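# Park the robot in the wall bay between carton stacks

## Task

Drive the robot into the empty bay at the wall that lies between the two carton stacks, so that the whole robot is inside the bay, the arm, wrist and hand are pulled in so nothing sticks out beyond the base, and the robot faces straight out toward the room. Both stacks must stay intact with no carton ending up beyond its tape line on the floor, and the robot must not tip over or be left leaning.

## Robot and tools

ROBOT. A Hello Robot Stretch 4: an omni-wheel base (rim no more than 0.23 m from the base origin), a mast carrying a lift, an arm that telescopes forward, a three-axis wrist and a five-finger hand. There is one arm. Standing height is roughly 1.6 m.

FRAMES. Base frame: origin on the floor below the base centre, x ahead, y to the left, z up, metres. hand_pose is reported in this frame. Odometry frame: wherever the base frame was when the scene began. base_odometry comes only from wheel rotation, so wheel slip looks like travel; heading in rad, left positive, range -3.142 to 3.142.

TOOL move. One action per call. Base part: "base" is an object holding one command, each an offset from where the base last reported itself: {"translate_m": d} straight ahead (+) or back (-), -2 to 2 m; {"strafe_m": d} sideways, left +, -2 to 2 m; {"rotate_rad": d} turn in place, counter-clockwise seen from above +, -3.2 to 3.2. translate_m and strafe_m may be combined for a straight diagonal; rotate_rad cannot be combined. "joints" is an object of absolute targets by name: lift_m 0 to 1.2 m; arm_m 0 to 0.55 m (0 fully retracted); wrist_yaw_rad -1.134 to 4.276 (0 forward, + left, 3.14 folded back over the base); wrist_pitch_rad -1.117 to 4.259 (0 level, 1.57 down); wrist_roll_rad -1.117 to 4.259; finger targets hand_little, hand_ring, hand_middle, hand_index, hand_thumb_turn, hand_thumb_bend, each -1 (closed) to +1 (open); hand_force_limit -1 to 1 and hand_speed -0.96 to 1 are settings. Targets outside a joint range are clipped and the result reports it; other out-of-range values get the call refused; unknown keys make it invalid. Optional: "pace" ("slow", "default", "fast", "max"); "speeds" giving per-joint top speed for lift_m, arm_m or the wrist joints; "contact_limits" from 0 (gentlest) to 1 for arm_m, lift_m, translate_m, strafe_m, rotate_rad, default 0.5, written next to the matching command. {"end_of_arm": "enable_torque"} must be sent alone and re-powers any wrist motor that shut off. "cameras" picks images: head_camera, head_left_camera, head_right_camera, wrist_camera or "all"; [] for none. "blocking" true (default) waits until everything is still; false returns in about half a second while motion continues, and a later move only overrides the parts it names. A move with no action just reports state and images. Each action is cut off after about 14 s.

TOOL wait: {"seconds": 0 to 10, "cameras": ...}; commands nothing, returns early once running motions settle. TOOL stop: brakes all running motion and re-holds slack wheels. TOOL zoom_image: {"camera": name, "region": [x0, y0, x1, y1]} in pixels of that camera's latest image, top-left origin, at most 504 by 504. TOOL show_instructions: shows the reference image (a hand diagram). TOOL finished_scene: ends the scene permanently; the parked state must already hold.

RESULTS. "move" reads done or the worst status. base_status and joint_status per motion: done, moving, off_target (resting short of target, maybe still pushing), contact_stop (blocked, that part goes slack), time_out, limit_stop_at_own_body, limit_stop_at_tilt (lean above 6 degrees; lift, arm and wheels go slack), torque_fault (wrist motor limp until enable_torque). An unrequested stop or a refused call cancels the rest of the reply's move, wait and finished_scene calls. on_its_own lists things the robot did by itself (slack parts, holding). lidar_m: 12 distances in metres, sectors of 30 degrees, first straight ahead, then counter-clockwise (4th left, 7th behind, 10th right); "-" is nothing seen or closer than 0.25 m; it sees from about 0.15 m up. base_tilt in degrees (forward, right), about 3 degrees of fixed error. turned_by_wheels vs turned_by_imu: a gap over about 0.1 rad in one move means a bump or slip and a heading error. motor_effort in percent, peak in brackets; wrist_depth_mm is a 7x7 depth grid from the wrist camera.

CAMERAS. head_camera looks forward and down from the mast top; turn the base to look elsewhere. The two fisheyes beside it look more steeply down and show the base and arm, useful for judging clearance to the stacks and floor tape. wrist_camera looks along the palm.

FOR THIS JOB. First fold everything in: arm_m 0, wrist_yaw_rad near 3.14 so the hand sits over the base, keep lift moderate (hand over the base with lift below about 0.25 m can hit the body). Locate the bay with the head cameras and lidar. The final heading must face away from the wall, so either reverse into the bay or drive in and rotate by about 3.14 rad where there is room. Use slow pace and low contact_limits (for example 0.2) on base moves near the cartons, make small steps, and check lidar sectors on both sides to stay centred. Don't nudge cartons past their tape; watch for contact_stop and tilt. A base move's contact limit stays in force until the next action naming "base".

Each tool is called after ">>>" as name(argument=value, ...), one argument or row to a line, values as JSON.

Reference images:

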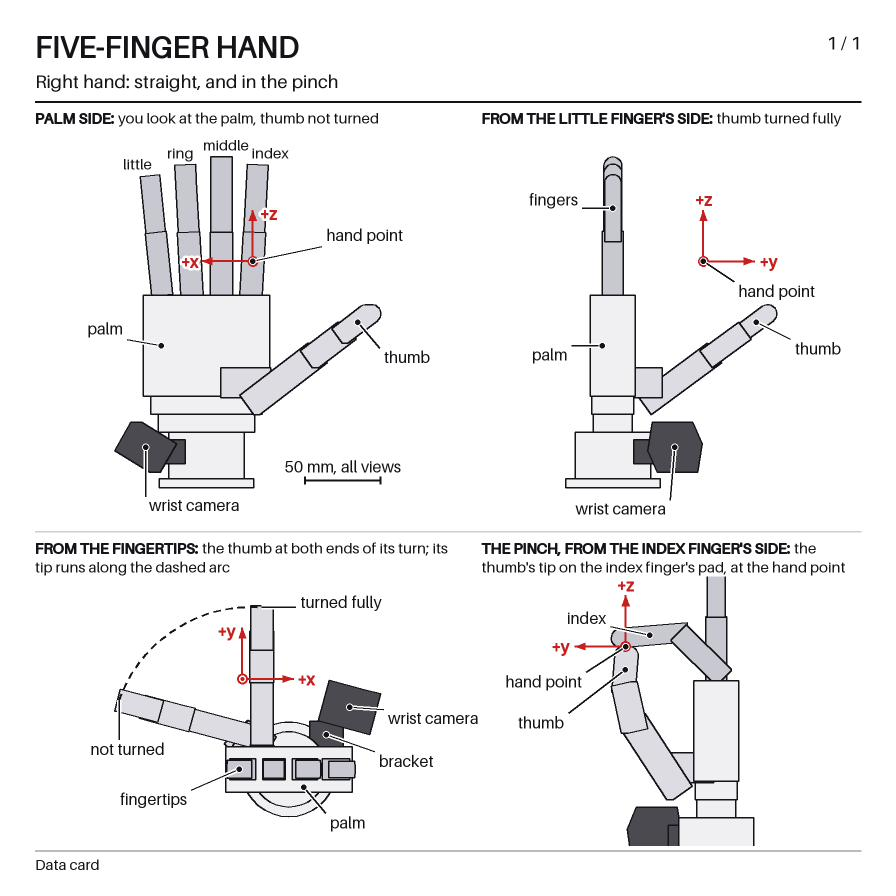

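## Session

>>> move(
  cameras=["all"],
)

Scene clock: 0.00 s.
base_odometry: x=+0.000 y=+0.000 heading=+0.000
turned_by_wheels: +0.000
turned_by_imu: +0.000
base_tilt: forward=-1.7 right=+0.3
lidar_m: 2.91 3.04 1.82 1.08 0.94 0.94 1.14 0.87 0.89 1.10 2.42 2.43
base_status: not commanded
joint_positions: lift_m=+0.286 arm_m=+0.000 wrist_yaw_rad=+3.205 wrist_pitch_rad=+0.002 wrist_roll_rad=+0.000 hand_little=+1.000 hand_ring=+1.000 hand_middle=+1.000 hand_index=+1.000 hand_thumb_turn=+1.000 hand_thumb_bend=+1.000 hand_force_limit=+0.000 hand_speed=-0.800
joint_status: not commanded
measured_speeds: all 0
hand_stopped_by: target,target,target,target,target,target
little_load_n: 0.0
ring_load_n: 0.0
middle_load_n: 0.0
index_load_n: 0.0
thumb_bend_load_n: 0.0
thumb_turn_load_n: 0.0
motor_effort: lift_m=+22 arm_m=-4 wheel_0=+0 wheel_1=+0 wheel_2=+2
servo_current: wrist_yaw_rad=33 wrist_pitch_rad=33 wrist_roll_rad=33
hand_pose: x=-0.0577 y=+0.1039 z=+0.5242 quat_wxyz=(-0.515, -0.516, +0.484, +0.483) (m; base frame)
wrist_depth_mm: - 138 - - - - - / - 115 137 - - - - / - 121 174 - - - - / - 138 175 - - - - / 141 140 - - - - - / - 1537 213 165 138 - - / - 1205 - - - - -
pictures: head_camera, head_left_camera, head_right_camera, wrist_camera
Images, in order (width x height): head_camera 420x560, head_left_camera 420x672, head_right_camera 420x672, wrist_camera 616x392.

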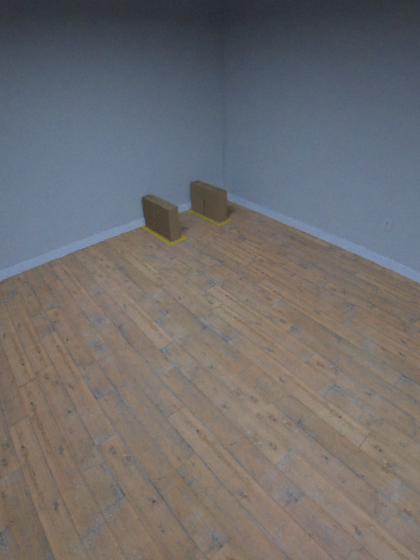

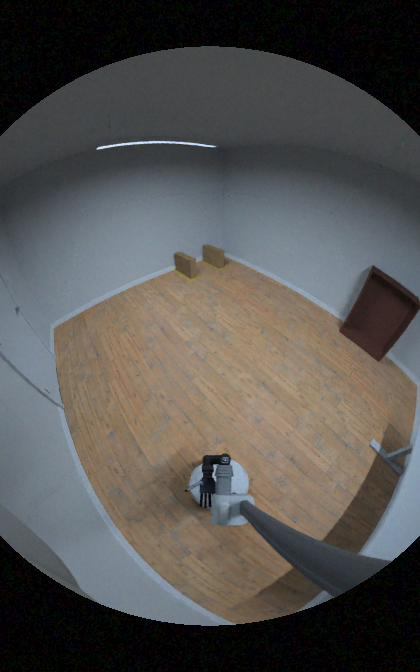

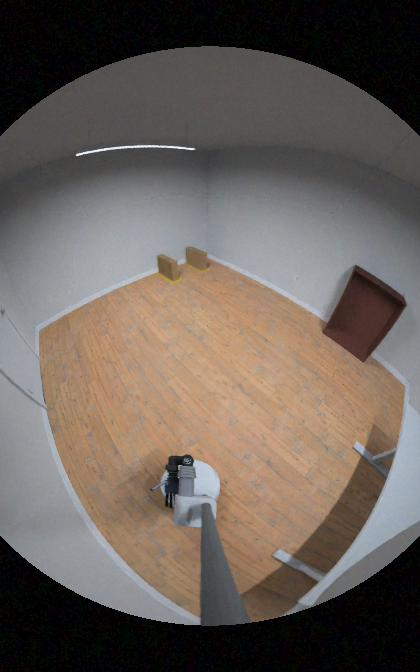

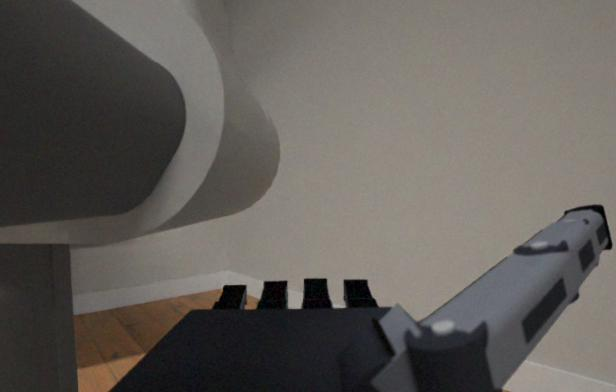

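>>> zoom_image(
  camera="head_camera",
  region=[120, 160, 260, 260],
)

>>> zoom_image(
  camera="head_left_camera",
  region=[150, 400, 320, 560],
)

Scaled by 3.600 from the camera's 420x560 image, which has a finer 600x800 frame.

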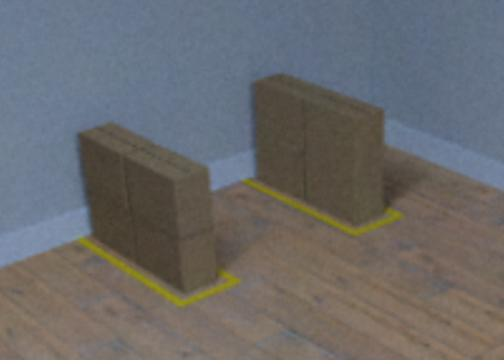

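Scaled by 2.965 from the camera's 420x672 image, which has a finer 600x960 frame.

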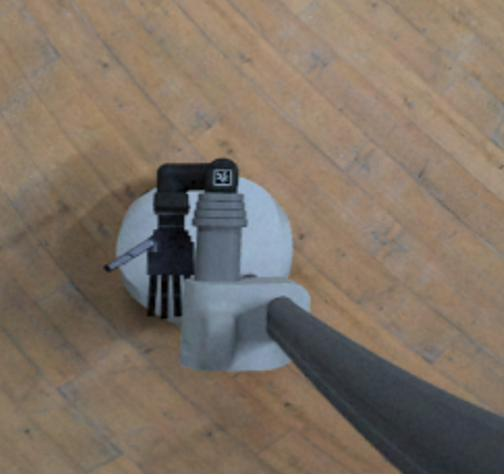

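>>> move(
  base={"translate_m": 1.6, "strafe_m": -0.3},
  joints={"hand_speed": 0.0, "hand_thumb_turn": -1.0},
  pace="fast",
  cameras=["all"],
)

Scene clock: 6.10 s.
move: done
base_odometry: x=+1.600 y=-0.300 heading=+0.000
turned_by_wheels: +0.000
turned_by_imu: +0.000
base_tilt: forward=-1.8 right=+0.3
lidar_m: 1.76 1.55 2.07 2.48 2.27 2.28 2.17 1.86 1.93 1.44 1.45 1.47
base_status: done
joint_positions: lift_m=+0.286 arm_m=+0.000 wrist_yaw_rad=+3.205 wrist_pitch_rad=+0.002 wrist_roll_rad=+0.000 hand_little=+1.000 hand_ring=+1.000 hand_middle=+1.000 hand_index=+1.000 hand_thumb_turn=-1.000 hand_thumb_bend=+1.000 hand_force_limit=+0.000 hand_speed=+0.000
joint_status: all done
measured_speeds: all 0
hand_stopped_by: target,target,target,target,target,target
little_load_n: 0.0
ring_load_n: 0.0
middle_load_n: 0.0
index_load_n: 0.0
thumb_bend_load_n: 0.0
thumb_turn_load_n: 0.0
motor_effort: lift_m=+22(22) arm_m=-5(5) wheel_0=-2(9) wheel_1=+0(6) wheel_2=+1(12)
servo_current: wrist_yaw_rad=33(46) wrist_pitch_rad=46(72) wrist_roll_rad=33(46)
hand_pose: x=-0.0577 y=+0.1039 z=+0.5242 quat_wxyz=(-0.515, -0.516, +0.484, +0.483) (m; base frame)
wrist_depth_mm: - 138 248 - - - - / - 115 137 - - - - / - 121 176 - - - - / - 138 177 - - - - / 142 - - - - - - / - 1708 1708 166 - 1756 1537 / - 1229 - - - - 1098
pictures: head_camera, head_left_camera, head_right_camera, wrist_camera
Images, in order (width x height): head_camera 420x560, head_left_camera 420x672, head_right_camera 420x672, wrist_camera 616x392.

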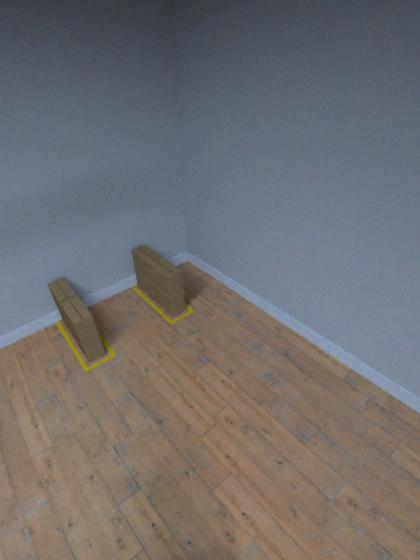

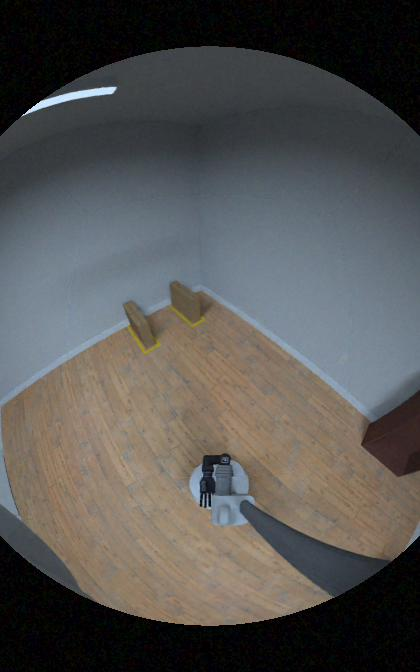

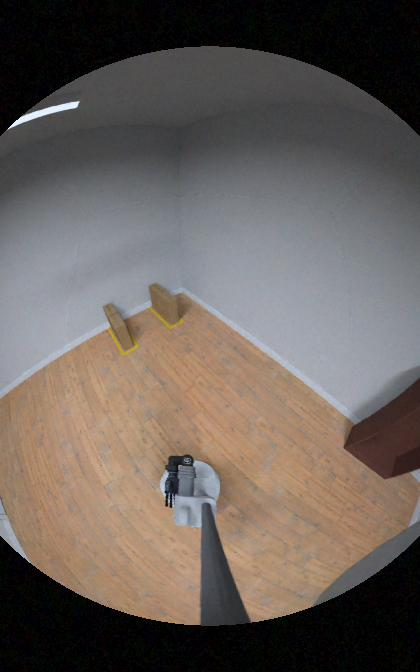

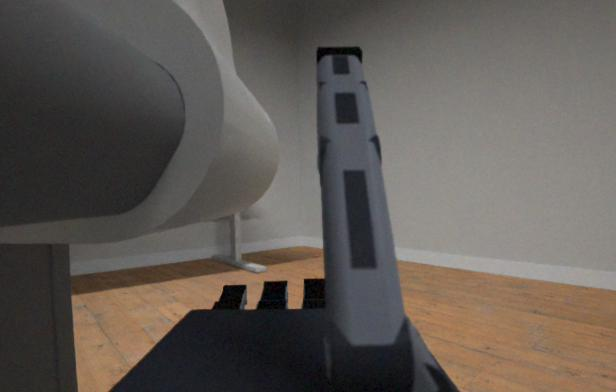

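>>> move(
  base={"rotate_rad": 0.7},
  pace="fast",
  cameras=["head_camera", "head_left_camera", "head_right_camera"],
)

>>> zoom_image(
  camera="head_camera",
  region=[0, 200, 420, 500],
)

Scene clock: 7.93 s.
move: done
base_odometry: x=+1.600 y=-0.300 heading=+0.700
turned_by_wheels: +0.700
turned_by_imu: +0.690
base_tilt: forward=-1.8 right=+0.3
lidar_m: 1.52 2.13 2.39 2.27 2.32 2.01 1.97 1.79 1.44 1.45 1.49 1.77
base_status: done
joint_positions: lift_m=+0.286 arm_m=+0.000 wrist_yaw_rad=+3.205 wrist_pitch_rad=+0.002 wrist_roll_rad=+0.000 hand_little=+1.000 hand_ring=+1.000 hand_middle=+1.000 hand_index=+1.000 hand_thumb_turn=-1.000 hand_thumb_bend=+1.000 hand_force_limit=+0.000 hand_speed=+0.000
joint_status: not commanded
measured_speeds: all 0
hand_stopped_by: target,target,target,target,target,target
little_load_n: 0.0
ring_load_n: 0.0
middle_load_n: 0.0
index_load_n: 0.0
thumb_bend_load_n: 0.0
thumb_turn_load_n: 0.0
motor_effort: lift_m=+22(22) arm_m=-5(5) wheel_0=+0(6) wheel_1=+0(8) wheel_2=+0(9)
servo_current: wrist_yaw_rad=39(46) wrist_pitch_rad=72(72) wrist_roll_rad=33(46)
hand_pose: x=-0.0577 y=+0.1039 z=+0.5242 quat_wxyz=(-0.515, -0.516, +0.484, +0.483) (m; base frame)
wrist_depth_mm: - 138 137 - - - - / - 114 137 - - - - / - 120 173 - - - - / - 138 173 - - - - / 142 - - - - - - / - 1708 1708 166 - 1756 1576 / - 1205 - - - - 1098
pictures: head_camera, head_left_camera, head_right_camera
Images, in order (width x height): head_camera 420x560, head_left_camera 420x672, head_right_camera 420x672.

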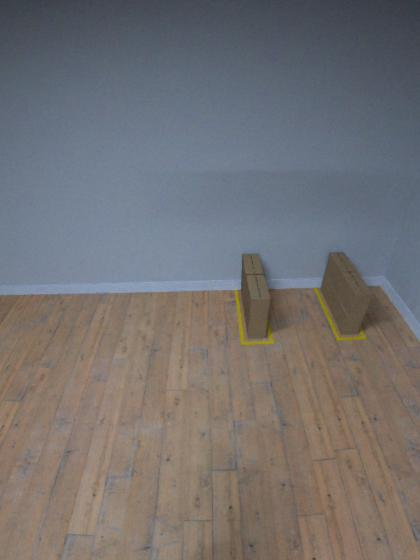

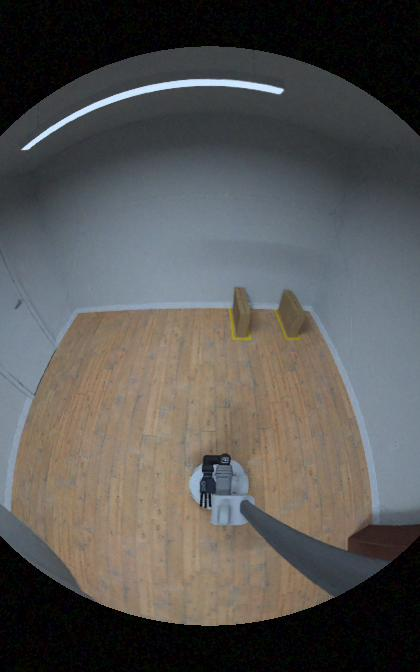

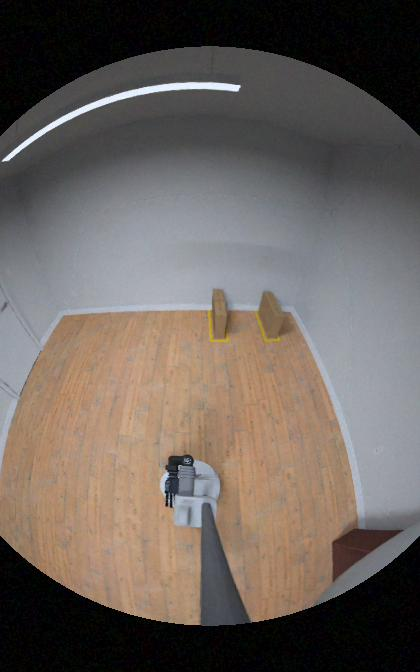

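Scaled by 1.200 from the camera's 420x560 image, which has a finer 600x800 frame.

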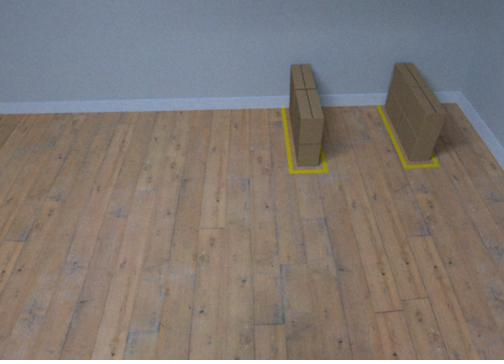

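>>> move(
  base={"rotate_rad": 0.1},
  pace="fast",
)

>>> move(
  base={"translate_m": 0.7, "strafe_m": -0.65},
  pace="fast",
  cameras=["head_camera", "head_left_camera", "head_right_camera"],
)

>>> zoom_image(
  camera="head_camera",
  region=[0, 150, 420, 550],
)

>>> zoom_image(
  camera="head_left_camera",
  region=[100, 250, 350, 550],
)

>>> zoom_image(
  camera="head_right_camera",
  region=[80, 250, 330, 550],
)

Scene clock: 10.43 s.
move: done
base_odometry: x=+1.600 y=-0.300 heading=+0.800
turned_by_wheels: +0.100
turned_by_imu: +0.099
base_tilt: forward=-1.8 right=+0.3
lidar_m: 1.55 2.16 2.29 2.25 2.39 1.95 1.90 1.60 1.44 1.44 1.53 1.56
base_status: done
joint_positions: lift_m=+0.286 arm_m=+0.000 wrist_yaw_rad=+3.205 wrist_pitch_rad=+0.002 wrist_roll_rad=+0.000 hand_little=+1.000 hand_ring=+1.000 hand_middle=+1.000 hand_index=+1.000 hand_thumb_turn=-1.000 hand_thumb_bend=+1.000 hand_force_limit=+0.000 hand_speed=+0.000
joint_status: not commanded
measured_speeds: all 0
hand_stopped_by: target,target,target,target,target,target
little_load_n: 0.0
ring_load_n: 0.0
middle_load_n: 0.0
index_load_n: 0.0
thumb_bend_load_n: 0.0
thumb_turn_load_n: 0.0
motor_effort: lift_m=+22(22) arm_m=-4(5) wheel_0=+2(5) wheel_1=-1(7) wheel_2=+1(7)
servo_current: wrist_yaw_rad=46(46) wrist_pitch_rad=46(52) wrist_roll_rad=33(46)
hand_pose: x=-0.0577 y=+0.1039 z=+0.5242 quat_wxyz=(-0.515, -0.516, +0.484, +0.483) (m; base frame)
wrist_depth_mm: - 138 137 - - - - / - 114 137 - - - - / - 120 172 - - - - / - 138 173 - - - - / 142 - - - - - - / - 1756 1661 166 - 1756 1537 / - 1182 - - - - 1118
pictures: none

Scene clock: 14.07 s.
move: done
base_odometry: x=+2.554 y=-0.251 heading=+0.800
turned_by_wheels: +0.000
turned_by_imu: -0.001
base_tilt: forward=-1.7 right=+0.3
lidar_m: 0.83 0.81 1.99 2.84 3.06 2.74 1.85 1.19 0.86 0.81 0.92 0.85
base_status: done
joint_positions: lift_m=+0.286 arm_m=+0.000 wrist_yaw_rad=+3.205 wrist_pitch_rad=+0.002 wrist_roll_rad=+0.000 hand_little=+1.000 hand_ring=+1.000 hand_middle=+1.000 hand_index=+1.000 hand_thumb_turn=-1.000 hand_thumb_bend=+1.000 hand_force_limit=+0.000 hand_speed=+0.000
joint_status: not commanded
measured_speeds: all 0
hand_stopped_by: target,target,target,target,target,target
little_load_n: 0.0
ring_load_n: 0.0
middle_load_n: 0.0
index_load_n: 0.0
thumb_bend_load_n: 0.0
thumb_turn_load_n: 0.0
motor_effort: lift_m=+22(22) arm_m=-4(5) wheel_0=-1(11) wheel_1=+1(5) wheel_2=+0(10)
servo_current: wrist_yaw_rad=39(46) wrist_pitch_rad=26(59) wrist_roll_rad=33(46)
hand_pose: x=-0.0577 y=+0.1039 z=+0.5242 quat_wxyz=(-0.515, -0.516, +0.484, +0.483) (m; base frame)
wrist_depth_mm: - 138 139 - - - - / - 114 137 - - - - / - 121 175 - - - - / - 138 176 - - - - / 141 140 - - - - - / - 1576 1708 166 - 1756 1537 / - 1205 - - - - 1118
pictures: head_camera, head_left_camera, head_right_camera
Images, in order (width x height): head_camera 420x560, head_left_camera 420x672, head_right_camera 420x672.

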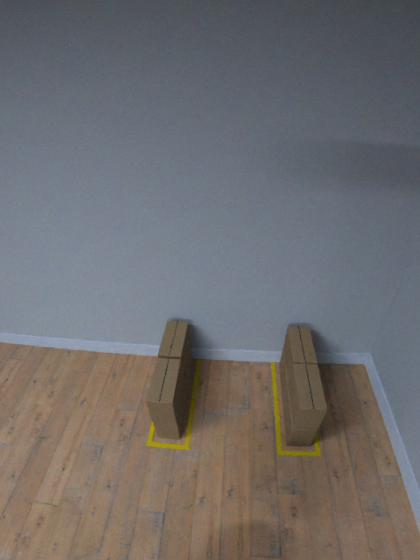

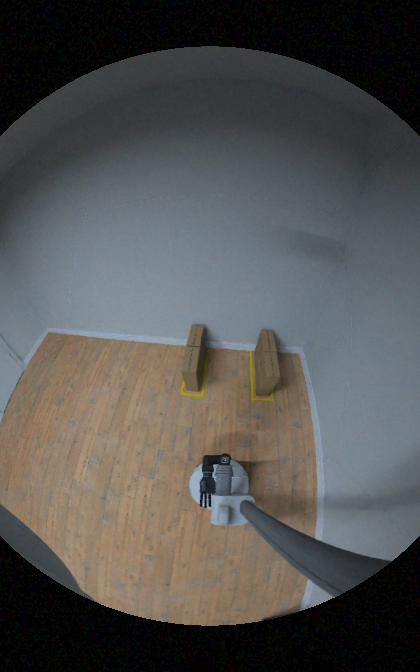

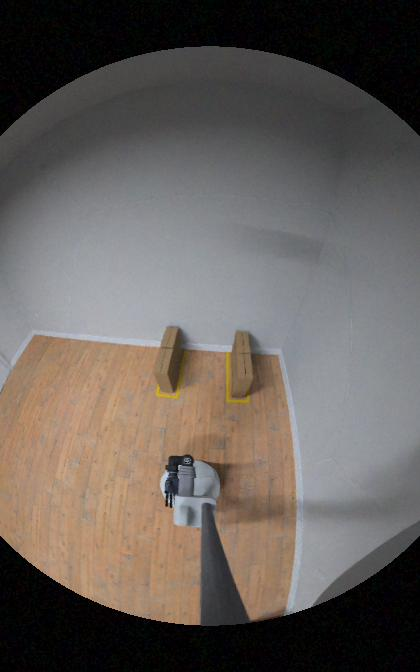

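Scaled by 1.200 from the camera's 420x560 image, which has a finer 600x800 frame.

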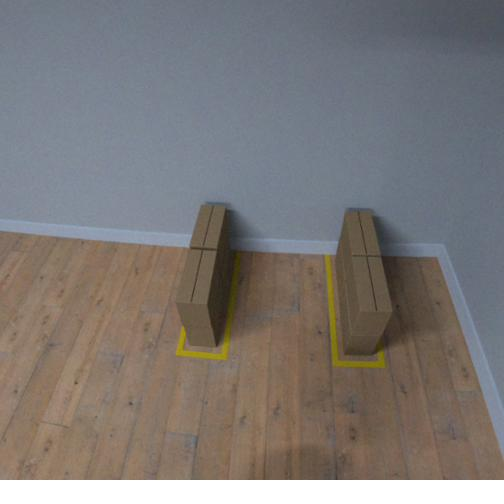

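Scaled by 1.680 from the camera's 420x672 image, which has a finer 600x960 frame.

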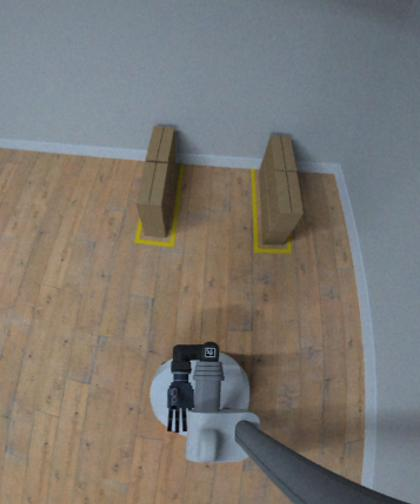

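Scaled by 1.680 from the camera's 420x672 image, which has a finer 600x960 frame.

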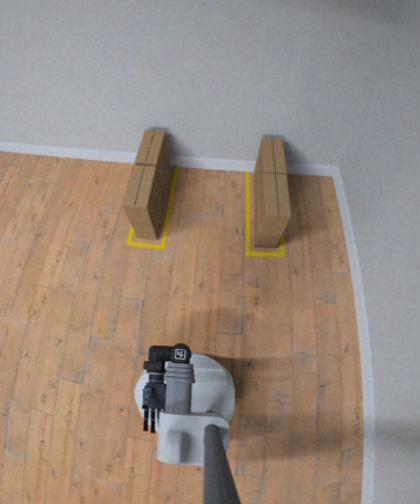

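>>> move(
  base={"rotate_rad": -0.09},
)

>>> move(
  base={"translate_m": 0.1, "strafe_m": -0.05},
  cameras=["head_camera", "head_left_camera", "head_right_camera"],
)

>>> zoom_image(
  camera="head_camera",
  region=[100, 340, 340, 540],
)

>>> zoom_image(
  camera="head_left_camera",
  region=[140, 330, 320, 540],
)

>>> zoom_image(
  camera="head_right_camera",
  region=[100, 330, 280, 540],
)

Scene clock: 16.50 s.
move: done
base_odometry: x=+2.554 y=-0.251 heading=+0.710
turned_by_wheels: -0.090
turned_by_imu: -0.089
base_tilt: forward=-1.7 right=+0.3
lidar_m: 0.95 0.83 1.85 2.84 2.99 2.83 3.42 1.30 0.89 0.85 0.88 0.86
base_status: done
joint_positions: lift_m=+0.286 arm_m=+0.000 wrist_yaw_rad=+3.205 wrist_pitch_rad=+0.002 wrist_roll_rad=+0.000 hand_little=+1.000 hand_ring=+1.000 hand_middle=+1.000 hand_index=+1.000 hand_thumb_turn=-1.000 hand_thumb_bend=+1.000 hand_force_limit=+0.000 hand_speed=+0.000
joint_status: not commanded
measured_speeds: all 0
hand_stopped_by: target,target,target,target,target,target
little_load_n: 0.0
ring_load_n: 0.0
middle_load_n: 0.0
index_load_n: 0.0
thumb_bend_load_n: 0.0
thumb_turn_load_n: 0.0
motor_effort: lift_m=+22(22) arm_m=-4(4) wheel_0=+1(4) wheel_1=+0(5) wheel_2=+0(7)
servo_current: wrist_yaw_rad=39(39) wrist_pitch_rad=52(65) wrist_roll_rad=33(46)
hand_pose: x=-0.0577 y=+0.1039 z=+0.5242 quat_wxyz=(-0.515, -0.516, +0.484, +0.483) (m; base frame)
wrist_depth_mm: - 138 247 - - - - / - 115 137 - - - - / - 121 175 - - - - / - 138 177 - - - - / 141 1708 - - - - - / - 1708 1708 166 - 1756 1537 / - 1205 - - - - 1098
pictures: none

Scene clock: 18.07 s.
move: done
base_odometry: x=+2.662 y=-0.223 heading=+0.710
turned_by_wheels: +0.000
turned_by_imu: +0.000
base_tilt: forward=-1.8 right=+0.3
lidar_m: 0.78 0.75 1.68 2.91 3.00 2.93 2.33 1.19 0.85 0.78 0.79 0.75
base_status: done
joint_positions: lift_m=+0.286 arm_m=+0.000 wrist_yaw_rad=+3.205 wrist_pitch_rad=+0.002 wrist_roll_rad=+0.000 hand_little=+1.000 hand_ring=+1.000 hand_middle=+1.000 hand_index=+1.000 hand_thumb_turn=-1.000 hand_thumb_bend=+1.000 hand_force_limit=+0.000 hand_speed=+0.000
joint_status: not commanded
measured_speeds: all 0
hand_stopped_by: target,target,target,target,target,target
little_load_n: 0.0
ring_load_n: 0.0
middle_load_n: 0.0
index_load_n: 0.0
thumb_bend_load_n: 0.0
thumb_turn_load_n: 0.0
motor_effort: lift_m=+22(22) arm_m=-4(5) wheel_0=+0(8) wheel_1=+1(3) wheel_2=+1(9)
servo_current: wrist_yaw_rad=33(46) wrist_pitch_rad=39(72) wrist_roll_rad=33(46)
hand_pose: x=-0.0577 y=+0.1039 z=+0.5242 quat_wxyz=(-0.515, -0.516, +0.484, +0.483) (m; base frame)
wrist_depth_mm: - 138 247 - - - - / - 115 137 - - - - / - 121 176 - - - - / - 138 177 - - - - / 141 1808 - - - - - / - 1576 1756 166 - 1756 1537 / - 1160 - - - - 1098
pictures: head_camera, head_left_camera, head_right_camera
Images, in order (width x height): head_camera 420x560, head_left_camera 420x672, head_right_camera 420x672.

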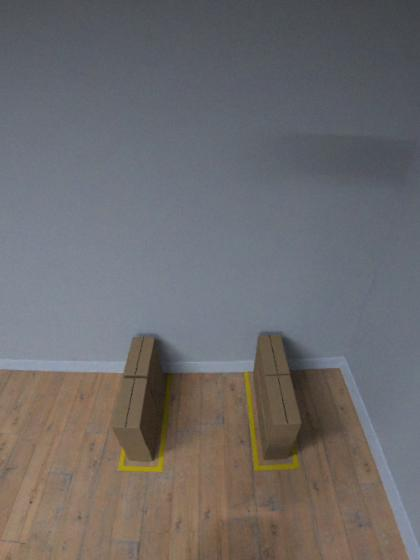

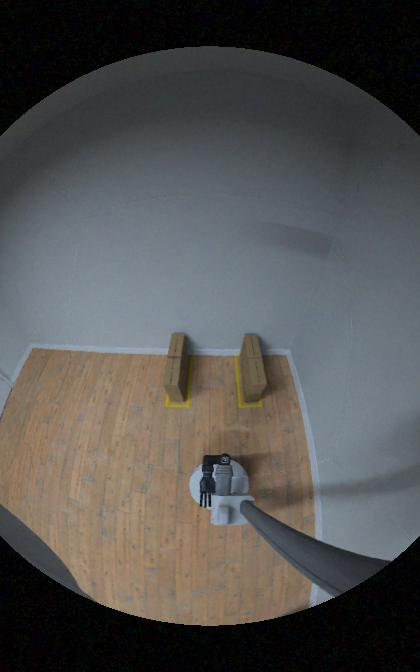

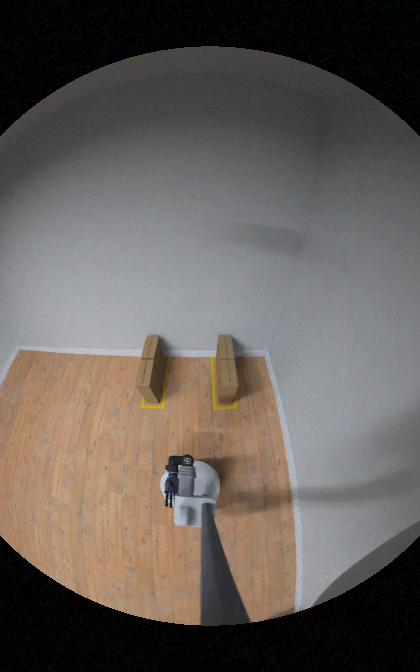

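Scaled by 2.100 from the camera's 420x560 image, which has a finer 600x800 frame.

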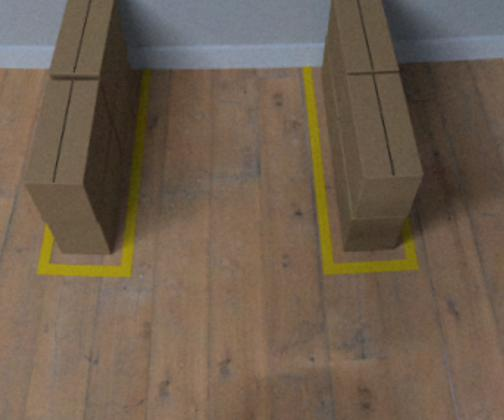

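Scaled by 2.400 from the camera's 420x672 image, which has a finer 600x960 frame.

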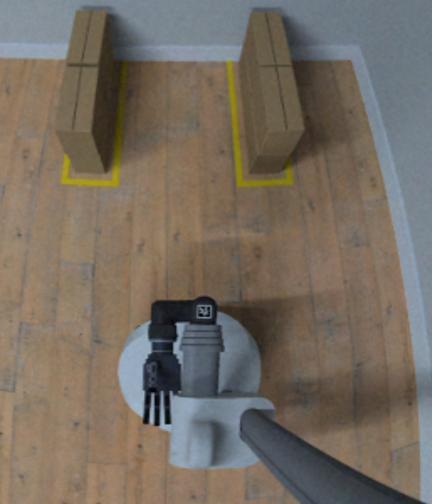

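Scaled by 2.400 from the camera's 420x672 image, which has a finer 600x960 frame.

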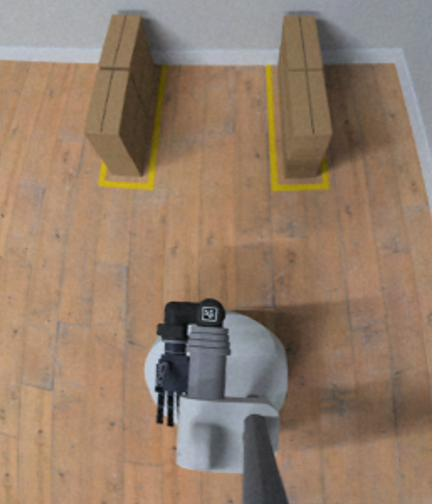

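>>> move(
  base={"translate_m": 0.42},
  contact_limits={"translate_m": 0.1},
  cameras=["head_camera", "head_left_camera", "head_right_camera"],
)

>>> zoom_image(
  camera="head_camera",
  region=[60, 400, 360, 560],
)

>>> zoom_image(
  camera="head_left_camera",
  region=[140, 370, 320, 550],
)

>>> zoom_image(
  camera="head_right_camera",
  region=[100, 370, 280, 550],
)

Scene clock: 22.10 s.
move: done
base_odometry: x=+2.981 y=+0.051 heading=+0.711
turned_by_wheels: +0.000
turned_by_imu: +0.000
base_tilt: forward=-1.7 right=+0.3
lidar_m: 0.68 0.50 0.43 2.75 3.02 3.44 4.10 1.18 0.81 0.76 0.78 0.36
base_status: done
joint_positions: lift_m=+0.286 arm_m=+0.000 wrist_yaw_rad=+3.205 wrist_pitch_rad=+0.002 wrist_roll_rad=+0.000 hand_little=+1.000 hand_ring=+1.000 hand_middle=+1.000 hand_index=+1.000 hand_thumb_turn=-1.000 hand_thumb_bend=+1.000 hand_force_limit=+0.000 hand_speed=+0.000
joint_status: not commanded
measured_speeds: all 0
hand_stopped_by: target,target,target,target,target,target
little_load_n: 0.5
ring_load_n: 0.0
middle_load_n: 0.0
index_load_n: 0.0
thumb_bend_load_n: 0.0
thumb_turn_load_n: 0.0
motor_effort: lift_m=+22(22) arm_m=-4(5) wheel_0=+1(5) wheel_1=+0(5) wheel_2=+2(11)
servo_current: wrist_yaw_rad=26(46) wrist_pitch_rad=46(59) wrist_roll_rad=46(46)
contact_limits: translate_m 0.1
hand_pose: x=-0.0577 y=+0.1039 z=+0.5242 quat_wxyz=(-0.515, -0.516, +0.484, +0.483) (m; base frame)
wrist_depth_mm: - 138 248 - - - - / - 115 137 - - - - / - 121 175 - - - - / - 138 177 - - - - / 141 140 - - - - - / - 1537 1708 166 - 1756 1576 / - 1205 - - - - 1118
pictures: head_camera, head_left_camera, head_right_camera
Images, in order (width x height): head_camera 420x560, head_left_camera 420x672, head_right_camera 420x672.

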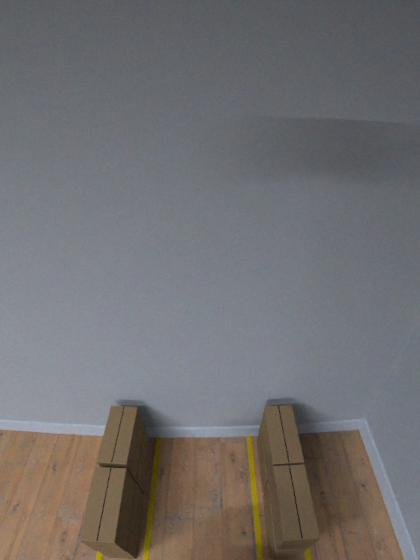

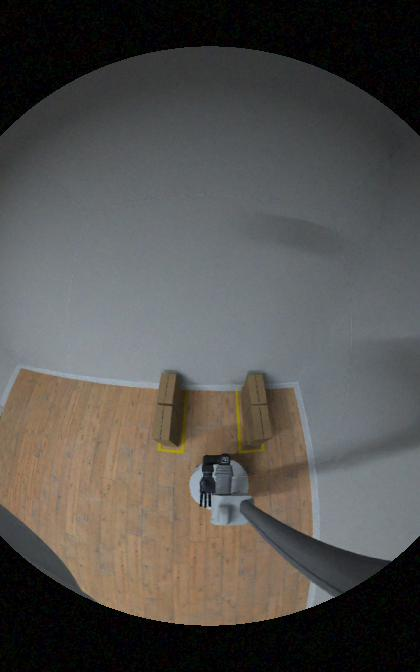

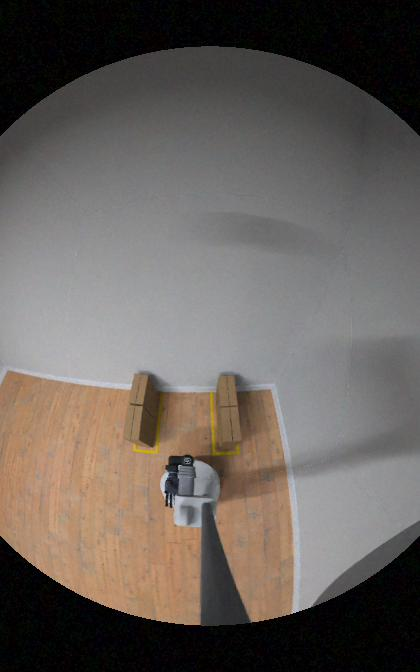

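Scaled by 1.680 from the camera's 420x560 image, which has a finer 600x800 frame.

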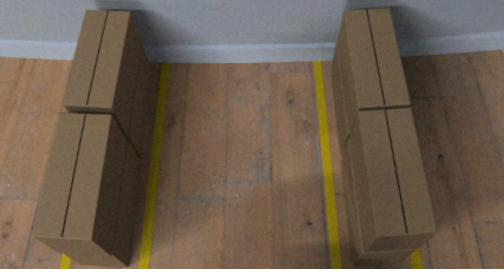

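Scaled by 2.800 from the camera's 420x672 image, which has a finer 600x960 frame.

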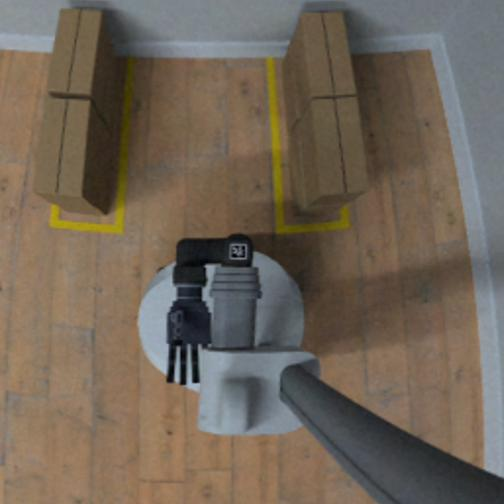

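Scaled by 2.800 from the camera's 420x672 image, which has a finer 600x960 frame.

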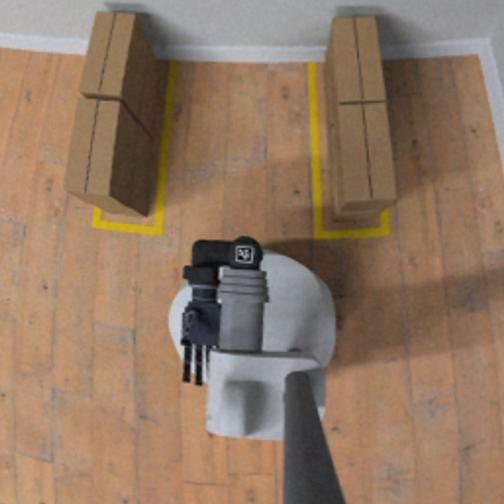

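>>> move(
  base={"strafe_m": 0.045},
  contact_limits={"strafe_m": 0.1},
  cameras=["head_camera", "head_left_camera", "head_right_camera"],
)

>>> zoom_image(
  camera="head_camera",
  region=[60, 400, 360, 560],
)

>>> zoom_image(
  camera="head_left_camera",
  region=[140, 370, 320, 550],
)

>>> zoom_image(
  camera="head_right_camera",
  region=[100, 370, 280, 550],
)

Scene clock: 23.77 s.
move: done
base_odometry: x=+2.951 y=+0.085 heading=+0.711
turned_by_wheels: +0.000
turned_by_imu: +0.000
base_tilt: forward=-1.8 right=+0.3
lidar_m: 0.83 0.41 0.38 2.76 2.97 3.45 2.58 1.24 0.84 0.81 0.42 0.41
base_status: done
joint_positions: lift_m=+0.286 arm_m=+0.000 wrist_yaw_rad=+3.205 wrist_pitch_rad=+0.002 wrist_roll_rad=+0.000 hand_little=+1.000 hand_ring=+1.000 hand_middle=+1.000 hand_index=+1.000 hand_thumb_turn=-1.000 hand_thumb_bend=+1.000 hand_force_limit=+0.000 hand_speed=+0.000
joint_status: not commanded
measured_speeds: all 0
hand_stopped_by: target,target,target,target,target,target
little_load_n: 0.0
ring_load_n: 0.0
middle_load_n: 0.0
index_load_n: 0.0
thumb_bend_load_n: 0.0
thumb_turn_load_n: 0.0
motor_effort: lift_m=+22(22) arm_m=-4(5) wheel_0=+2(7) wheel_1=+0(8) wheel_2=+0(1)
servo_current: wrist_yaw_rad=46(46) wrist_pitch_rad=26(65) wrist_roll_rad=33(52)
contact_limits: strafe_m 0.1
hand_pose: x=-0.0577 y=+0.1039 z=+0.5242 quat_wxyz=(-0.515, -0.516, +0.484, +0.483) (m; base frame)
wrist_depth_mm: - 138 247 - - - - / - 115 137 - - - - / - 121 176 - - - - / - 139 176 - - - - / 141 147 - - - - - / - 1618 1708 166 - 1756 1537 / - 1205 - - - - 1098
pictures: head_camera, head_left_camera, head_right_camera
Images, in order (width x height): head_camera 420x560, head_left_camera 420x672, head_right_camera 420x672.

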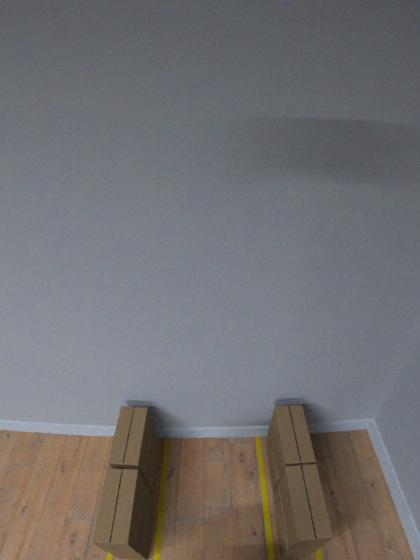

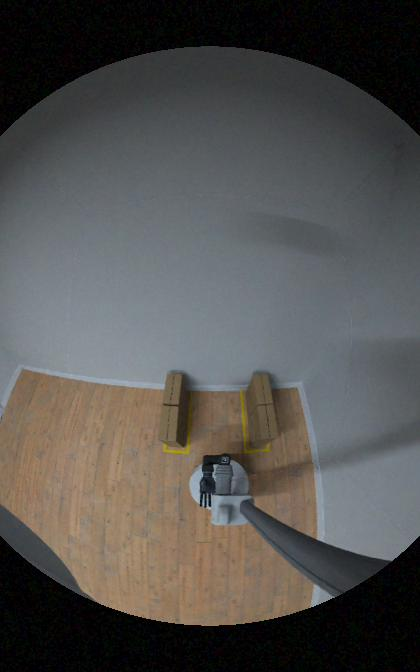

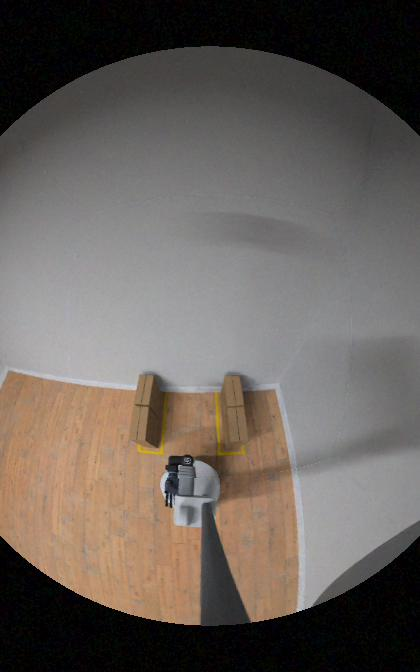

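Scaled by 1.680 from the camera's 420x560 image, which has a finer 600x800 frame.

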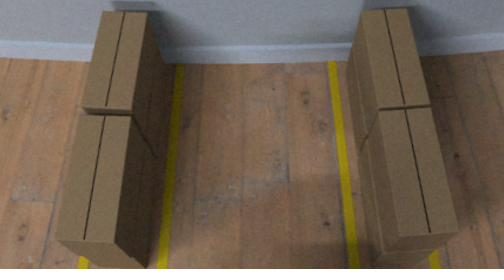

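Scaled by 2.800 from the camera's 420x672 image, which has a finer 600x960 frame.

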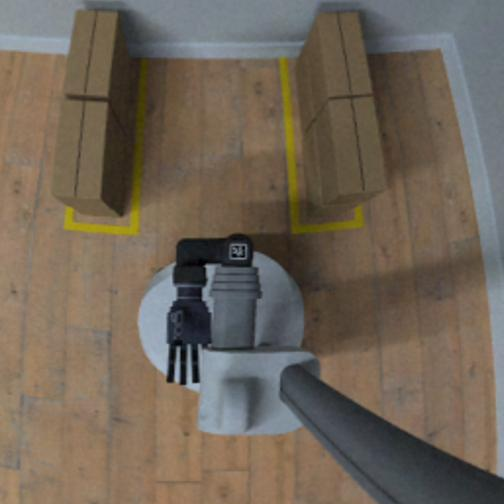

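Scaled by 2.800 from the camera's 420x672 image, which has a finer 600x960 frame.

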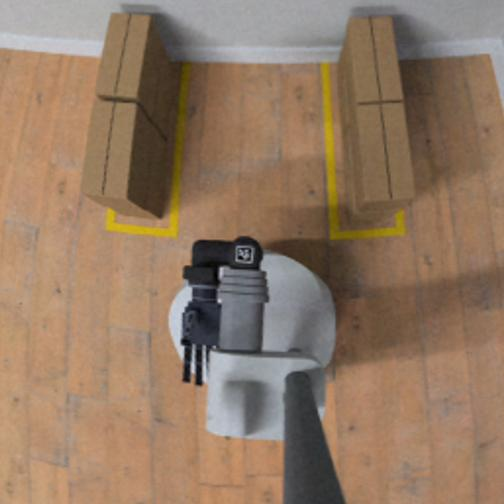

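>>> move(
  base={"translate_m": 0.35},
  pace="slow",
  contact_limits={"translate_m": 0.05},
  cameras=["head_camera", "head_left_camera", "head_right_camera"],
)

>>> zoom_image(
  camera="head_left_camera",
  region=[140, 390, 320, 570],
)

>>> zoom_image(
  camera="head_right_camera",
  region=[100, 390, 280, 570],
)

Scene clock: 28.80 s.
move: done
base_odometry: x=+3.217 y=+0.313 heading=+0.711
turned_by_wheels: +0.000
turned_by_imu: +0.000
base_tilt: forward=-1.7 right=+0.3
lidar_m: 0.47 0.47 0.29 0.29 3.01 3.91 2.48 1.18 0.85 0.25 0.25 0.35
base_status: done
joint_positions: lift_m=+0.286 arm_m=+0.000 wrist_yaw_rad=+3.205 wrist_pitch_rad=+0.002 wrist_roll_rad=+0.000 hand_little=+1.000 hand_ring=+1.000 hand_middle=+1.000 hand_index=+1.000 hand_thumb_turn=-1.000 hand_thumb_bend=+1.000 hand_force_limit=+0.000 hand_speed=+0.000
joint_status: not commanded
measured_speeds: all 0
hand_stopped_by: target,target,target,target,target,target
little_load_n: 0.0
ring_load_n: 0.0
middle_load_n: 0.0
index_load_n: 0.0
thumb_bend_load_n: -0.5
thumb_turn_load_n: -0.5
motor_effort: lift_m=+22(22) arm_m=-4(5) wheel_0=+0(4) wheel_1=+1(6) wheel_2=-3(7)
servo_current: wrist_yaw_rad=39(46) wrist_pitch_rad=39(65) wrist_roll_rad=39(46)
contact_limits: translate_m 0.05
hand_pose: x=-0.0577 y=+0.1039 z=+0.5242 quat_wxyz=(-0.515, -0.516, +0.484, +0.483) (m; base frame)
wrist_depth_mm: - 138 247 - - - - / - 115 137 - - - - / - 121 176 - - - - / - 138 177 - - - - / 142 140 - - - - - / - 1756 1708 166 - 1756 1576 / - 1182 - - - - 1098
pictures: head_camera, head_left_camera, head_right_camera
Images, in order (width x height): head_camera 420x560, head_left_camera 420x672, head_right_camera 420x672.

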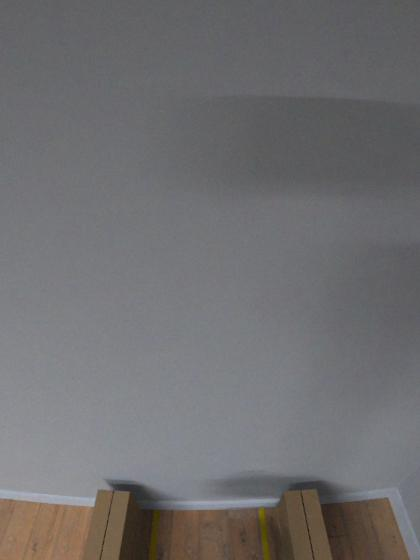

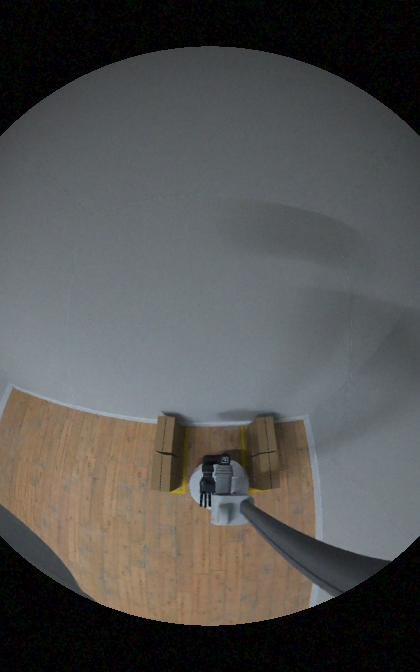

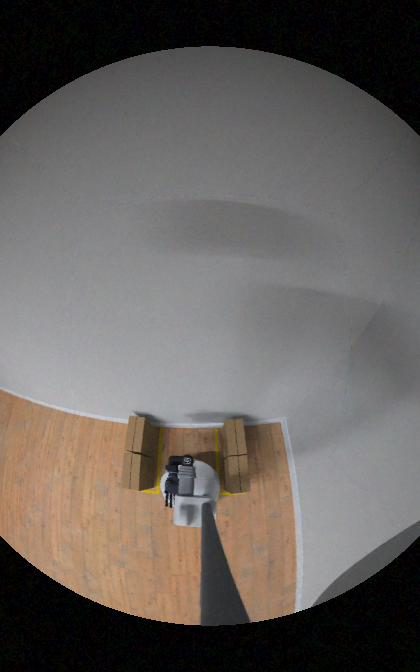

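Scaled by 2.800 from the camera's 420x672 image, which has a finer 600x960 frame.

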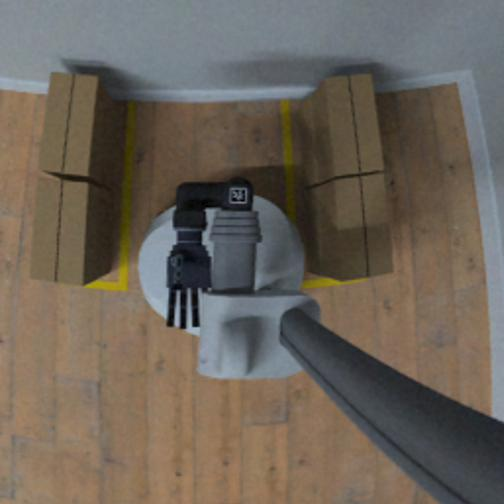

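Scaled by 2.800 from the camera's 420x672 image, which has a finer 600x960 frame.

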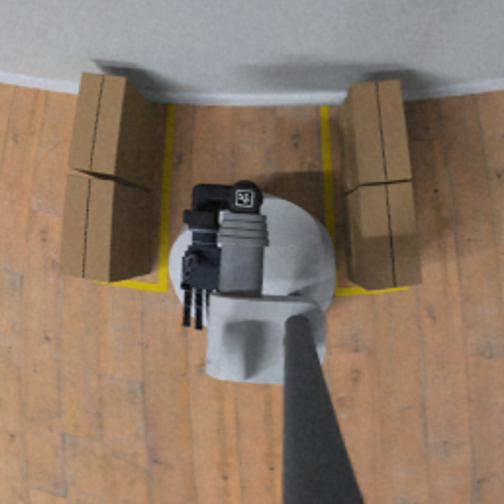

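>>> move(
  base={"translate_m": 0.18, "strafe_m": 0.02},
  pace="slow",
  contact_limits={"translate_m": 0.05, "strafe_m": 0.05},
  cameras=["head_camera", "head_left_camera", "head_right_camera"],
)

>>> zoom_image(
  camera="head_left_camera",
  region=[140, 400, 320, 580],
)

>>> zoom_image(
  camera="head_right_camera",
  region=[100, 400, 280, 580],
)

"contact_limits": translate_m and strafe_m are given together and make one move, which takes one limit: state it under one of them only
Scene clock: 30.90 s.
base_odometry: x=+3.217 y=+0.313 heading=+0.711
turned_by_wheels: +0.000
turned_by_imu: +0.000
base_tilt: forward=-1.8 right=+0.3
lidar_m: 0.48 0.46 0.30 0.27 3.02 3.93 2.49 1.23 0.86 0.25 0.25 0.31
base_status: done
joint_positions: lift_m=+0.286 arm_m=+0.000 wrist_yaw_rad=+3.205 wrist_pitch_rad=+0.002 wrist_roll_rad=+0.000 hand_little=+1.000 hand_ring=+1.000 hand_middle=+1.000 hand_index=+1.000 hand_thumb_turn=-1.000 hand_thumb_bend=+1.000 hand_force_limit=+0.000 hand_speed=+0.000
joint_status: not commanded
measured_speeds: all 0
hand_stopped_by: target,target,target,target,target,target
little_load_n: 0.0
ring_load_n: 0.0
middle_load_n: -0.5
index_load_n: 0.0
thumb_bend_load_n: 0.0
thumb_turn_load_n: 0.0
motor_effort: lift_m=+22(22) arm_m=-4(5) wheel_0=+0(4) wheel_1=+1(6) wheel_2=-3(7)
servo_current: wrist_yaw_rad=33(46) wrist_pitch_rad=20(65) wrist_roll_rad=33(46)
contact_limits: translate_m 0.05
hand_pose: x=-0.0577 y=+0.1039 z=+0.5242 quat_wxyz=(-0.515, -0.516, +0.484, +0.483) (m; base frame)
wrist_depth_mm: - 138 247 - - - - / - 115 137 - - - - / - 121 176 - - - - / - 138 177 - - - - / 141 140 - - - - - / - 1708 1708 166 - 1756 1576 / - 1182 - - - - 1098
pictures: none

Scaled by 2.800 from the camera's 420x672 image, which has a finer 600x960 frame.
This view is cut from an older image: the scene may have changed since it was taken.

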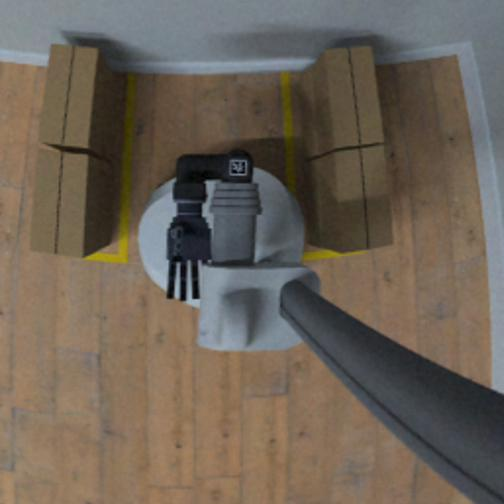

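Scaled by 2.800 from the camera's 420x672 image, which has a finer 600x960 frame.
This view is cut from an older image: the scene may have changed since it was taken.

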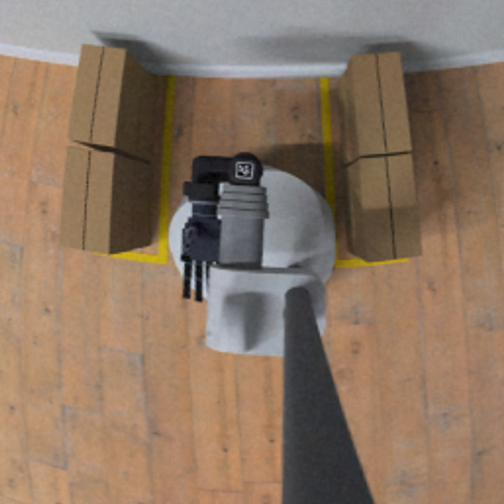

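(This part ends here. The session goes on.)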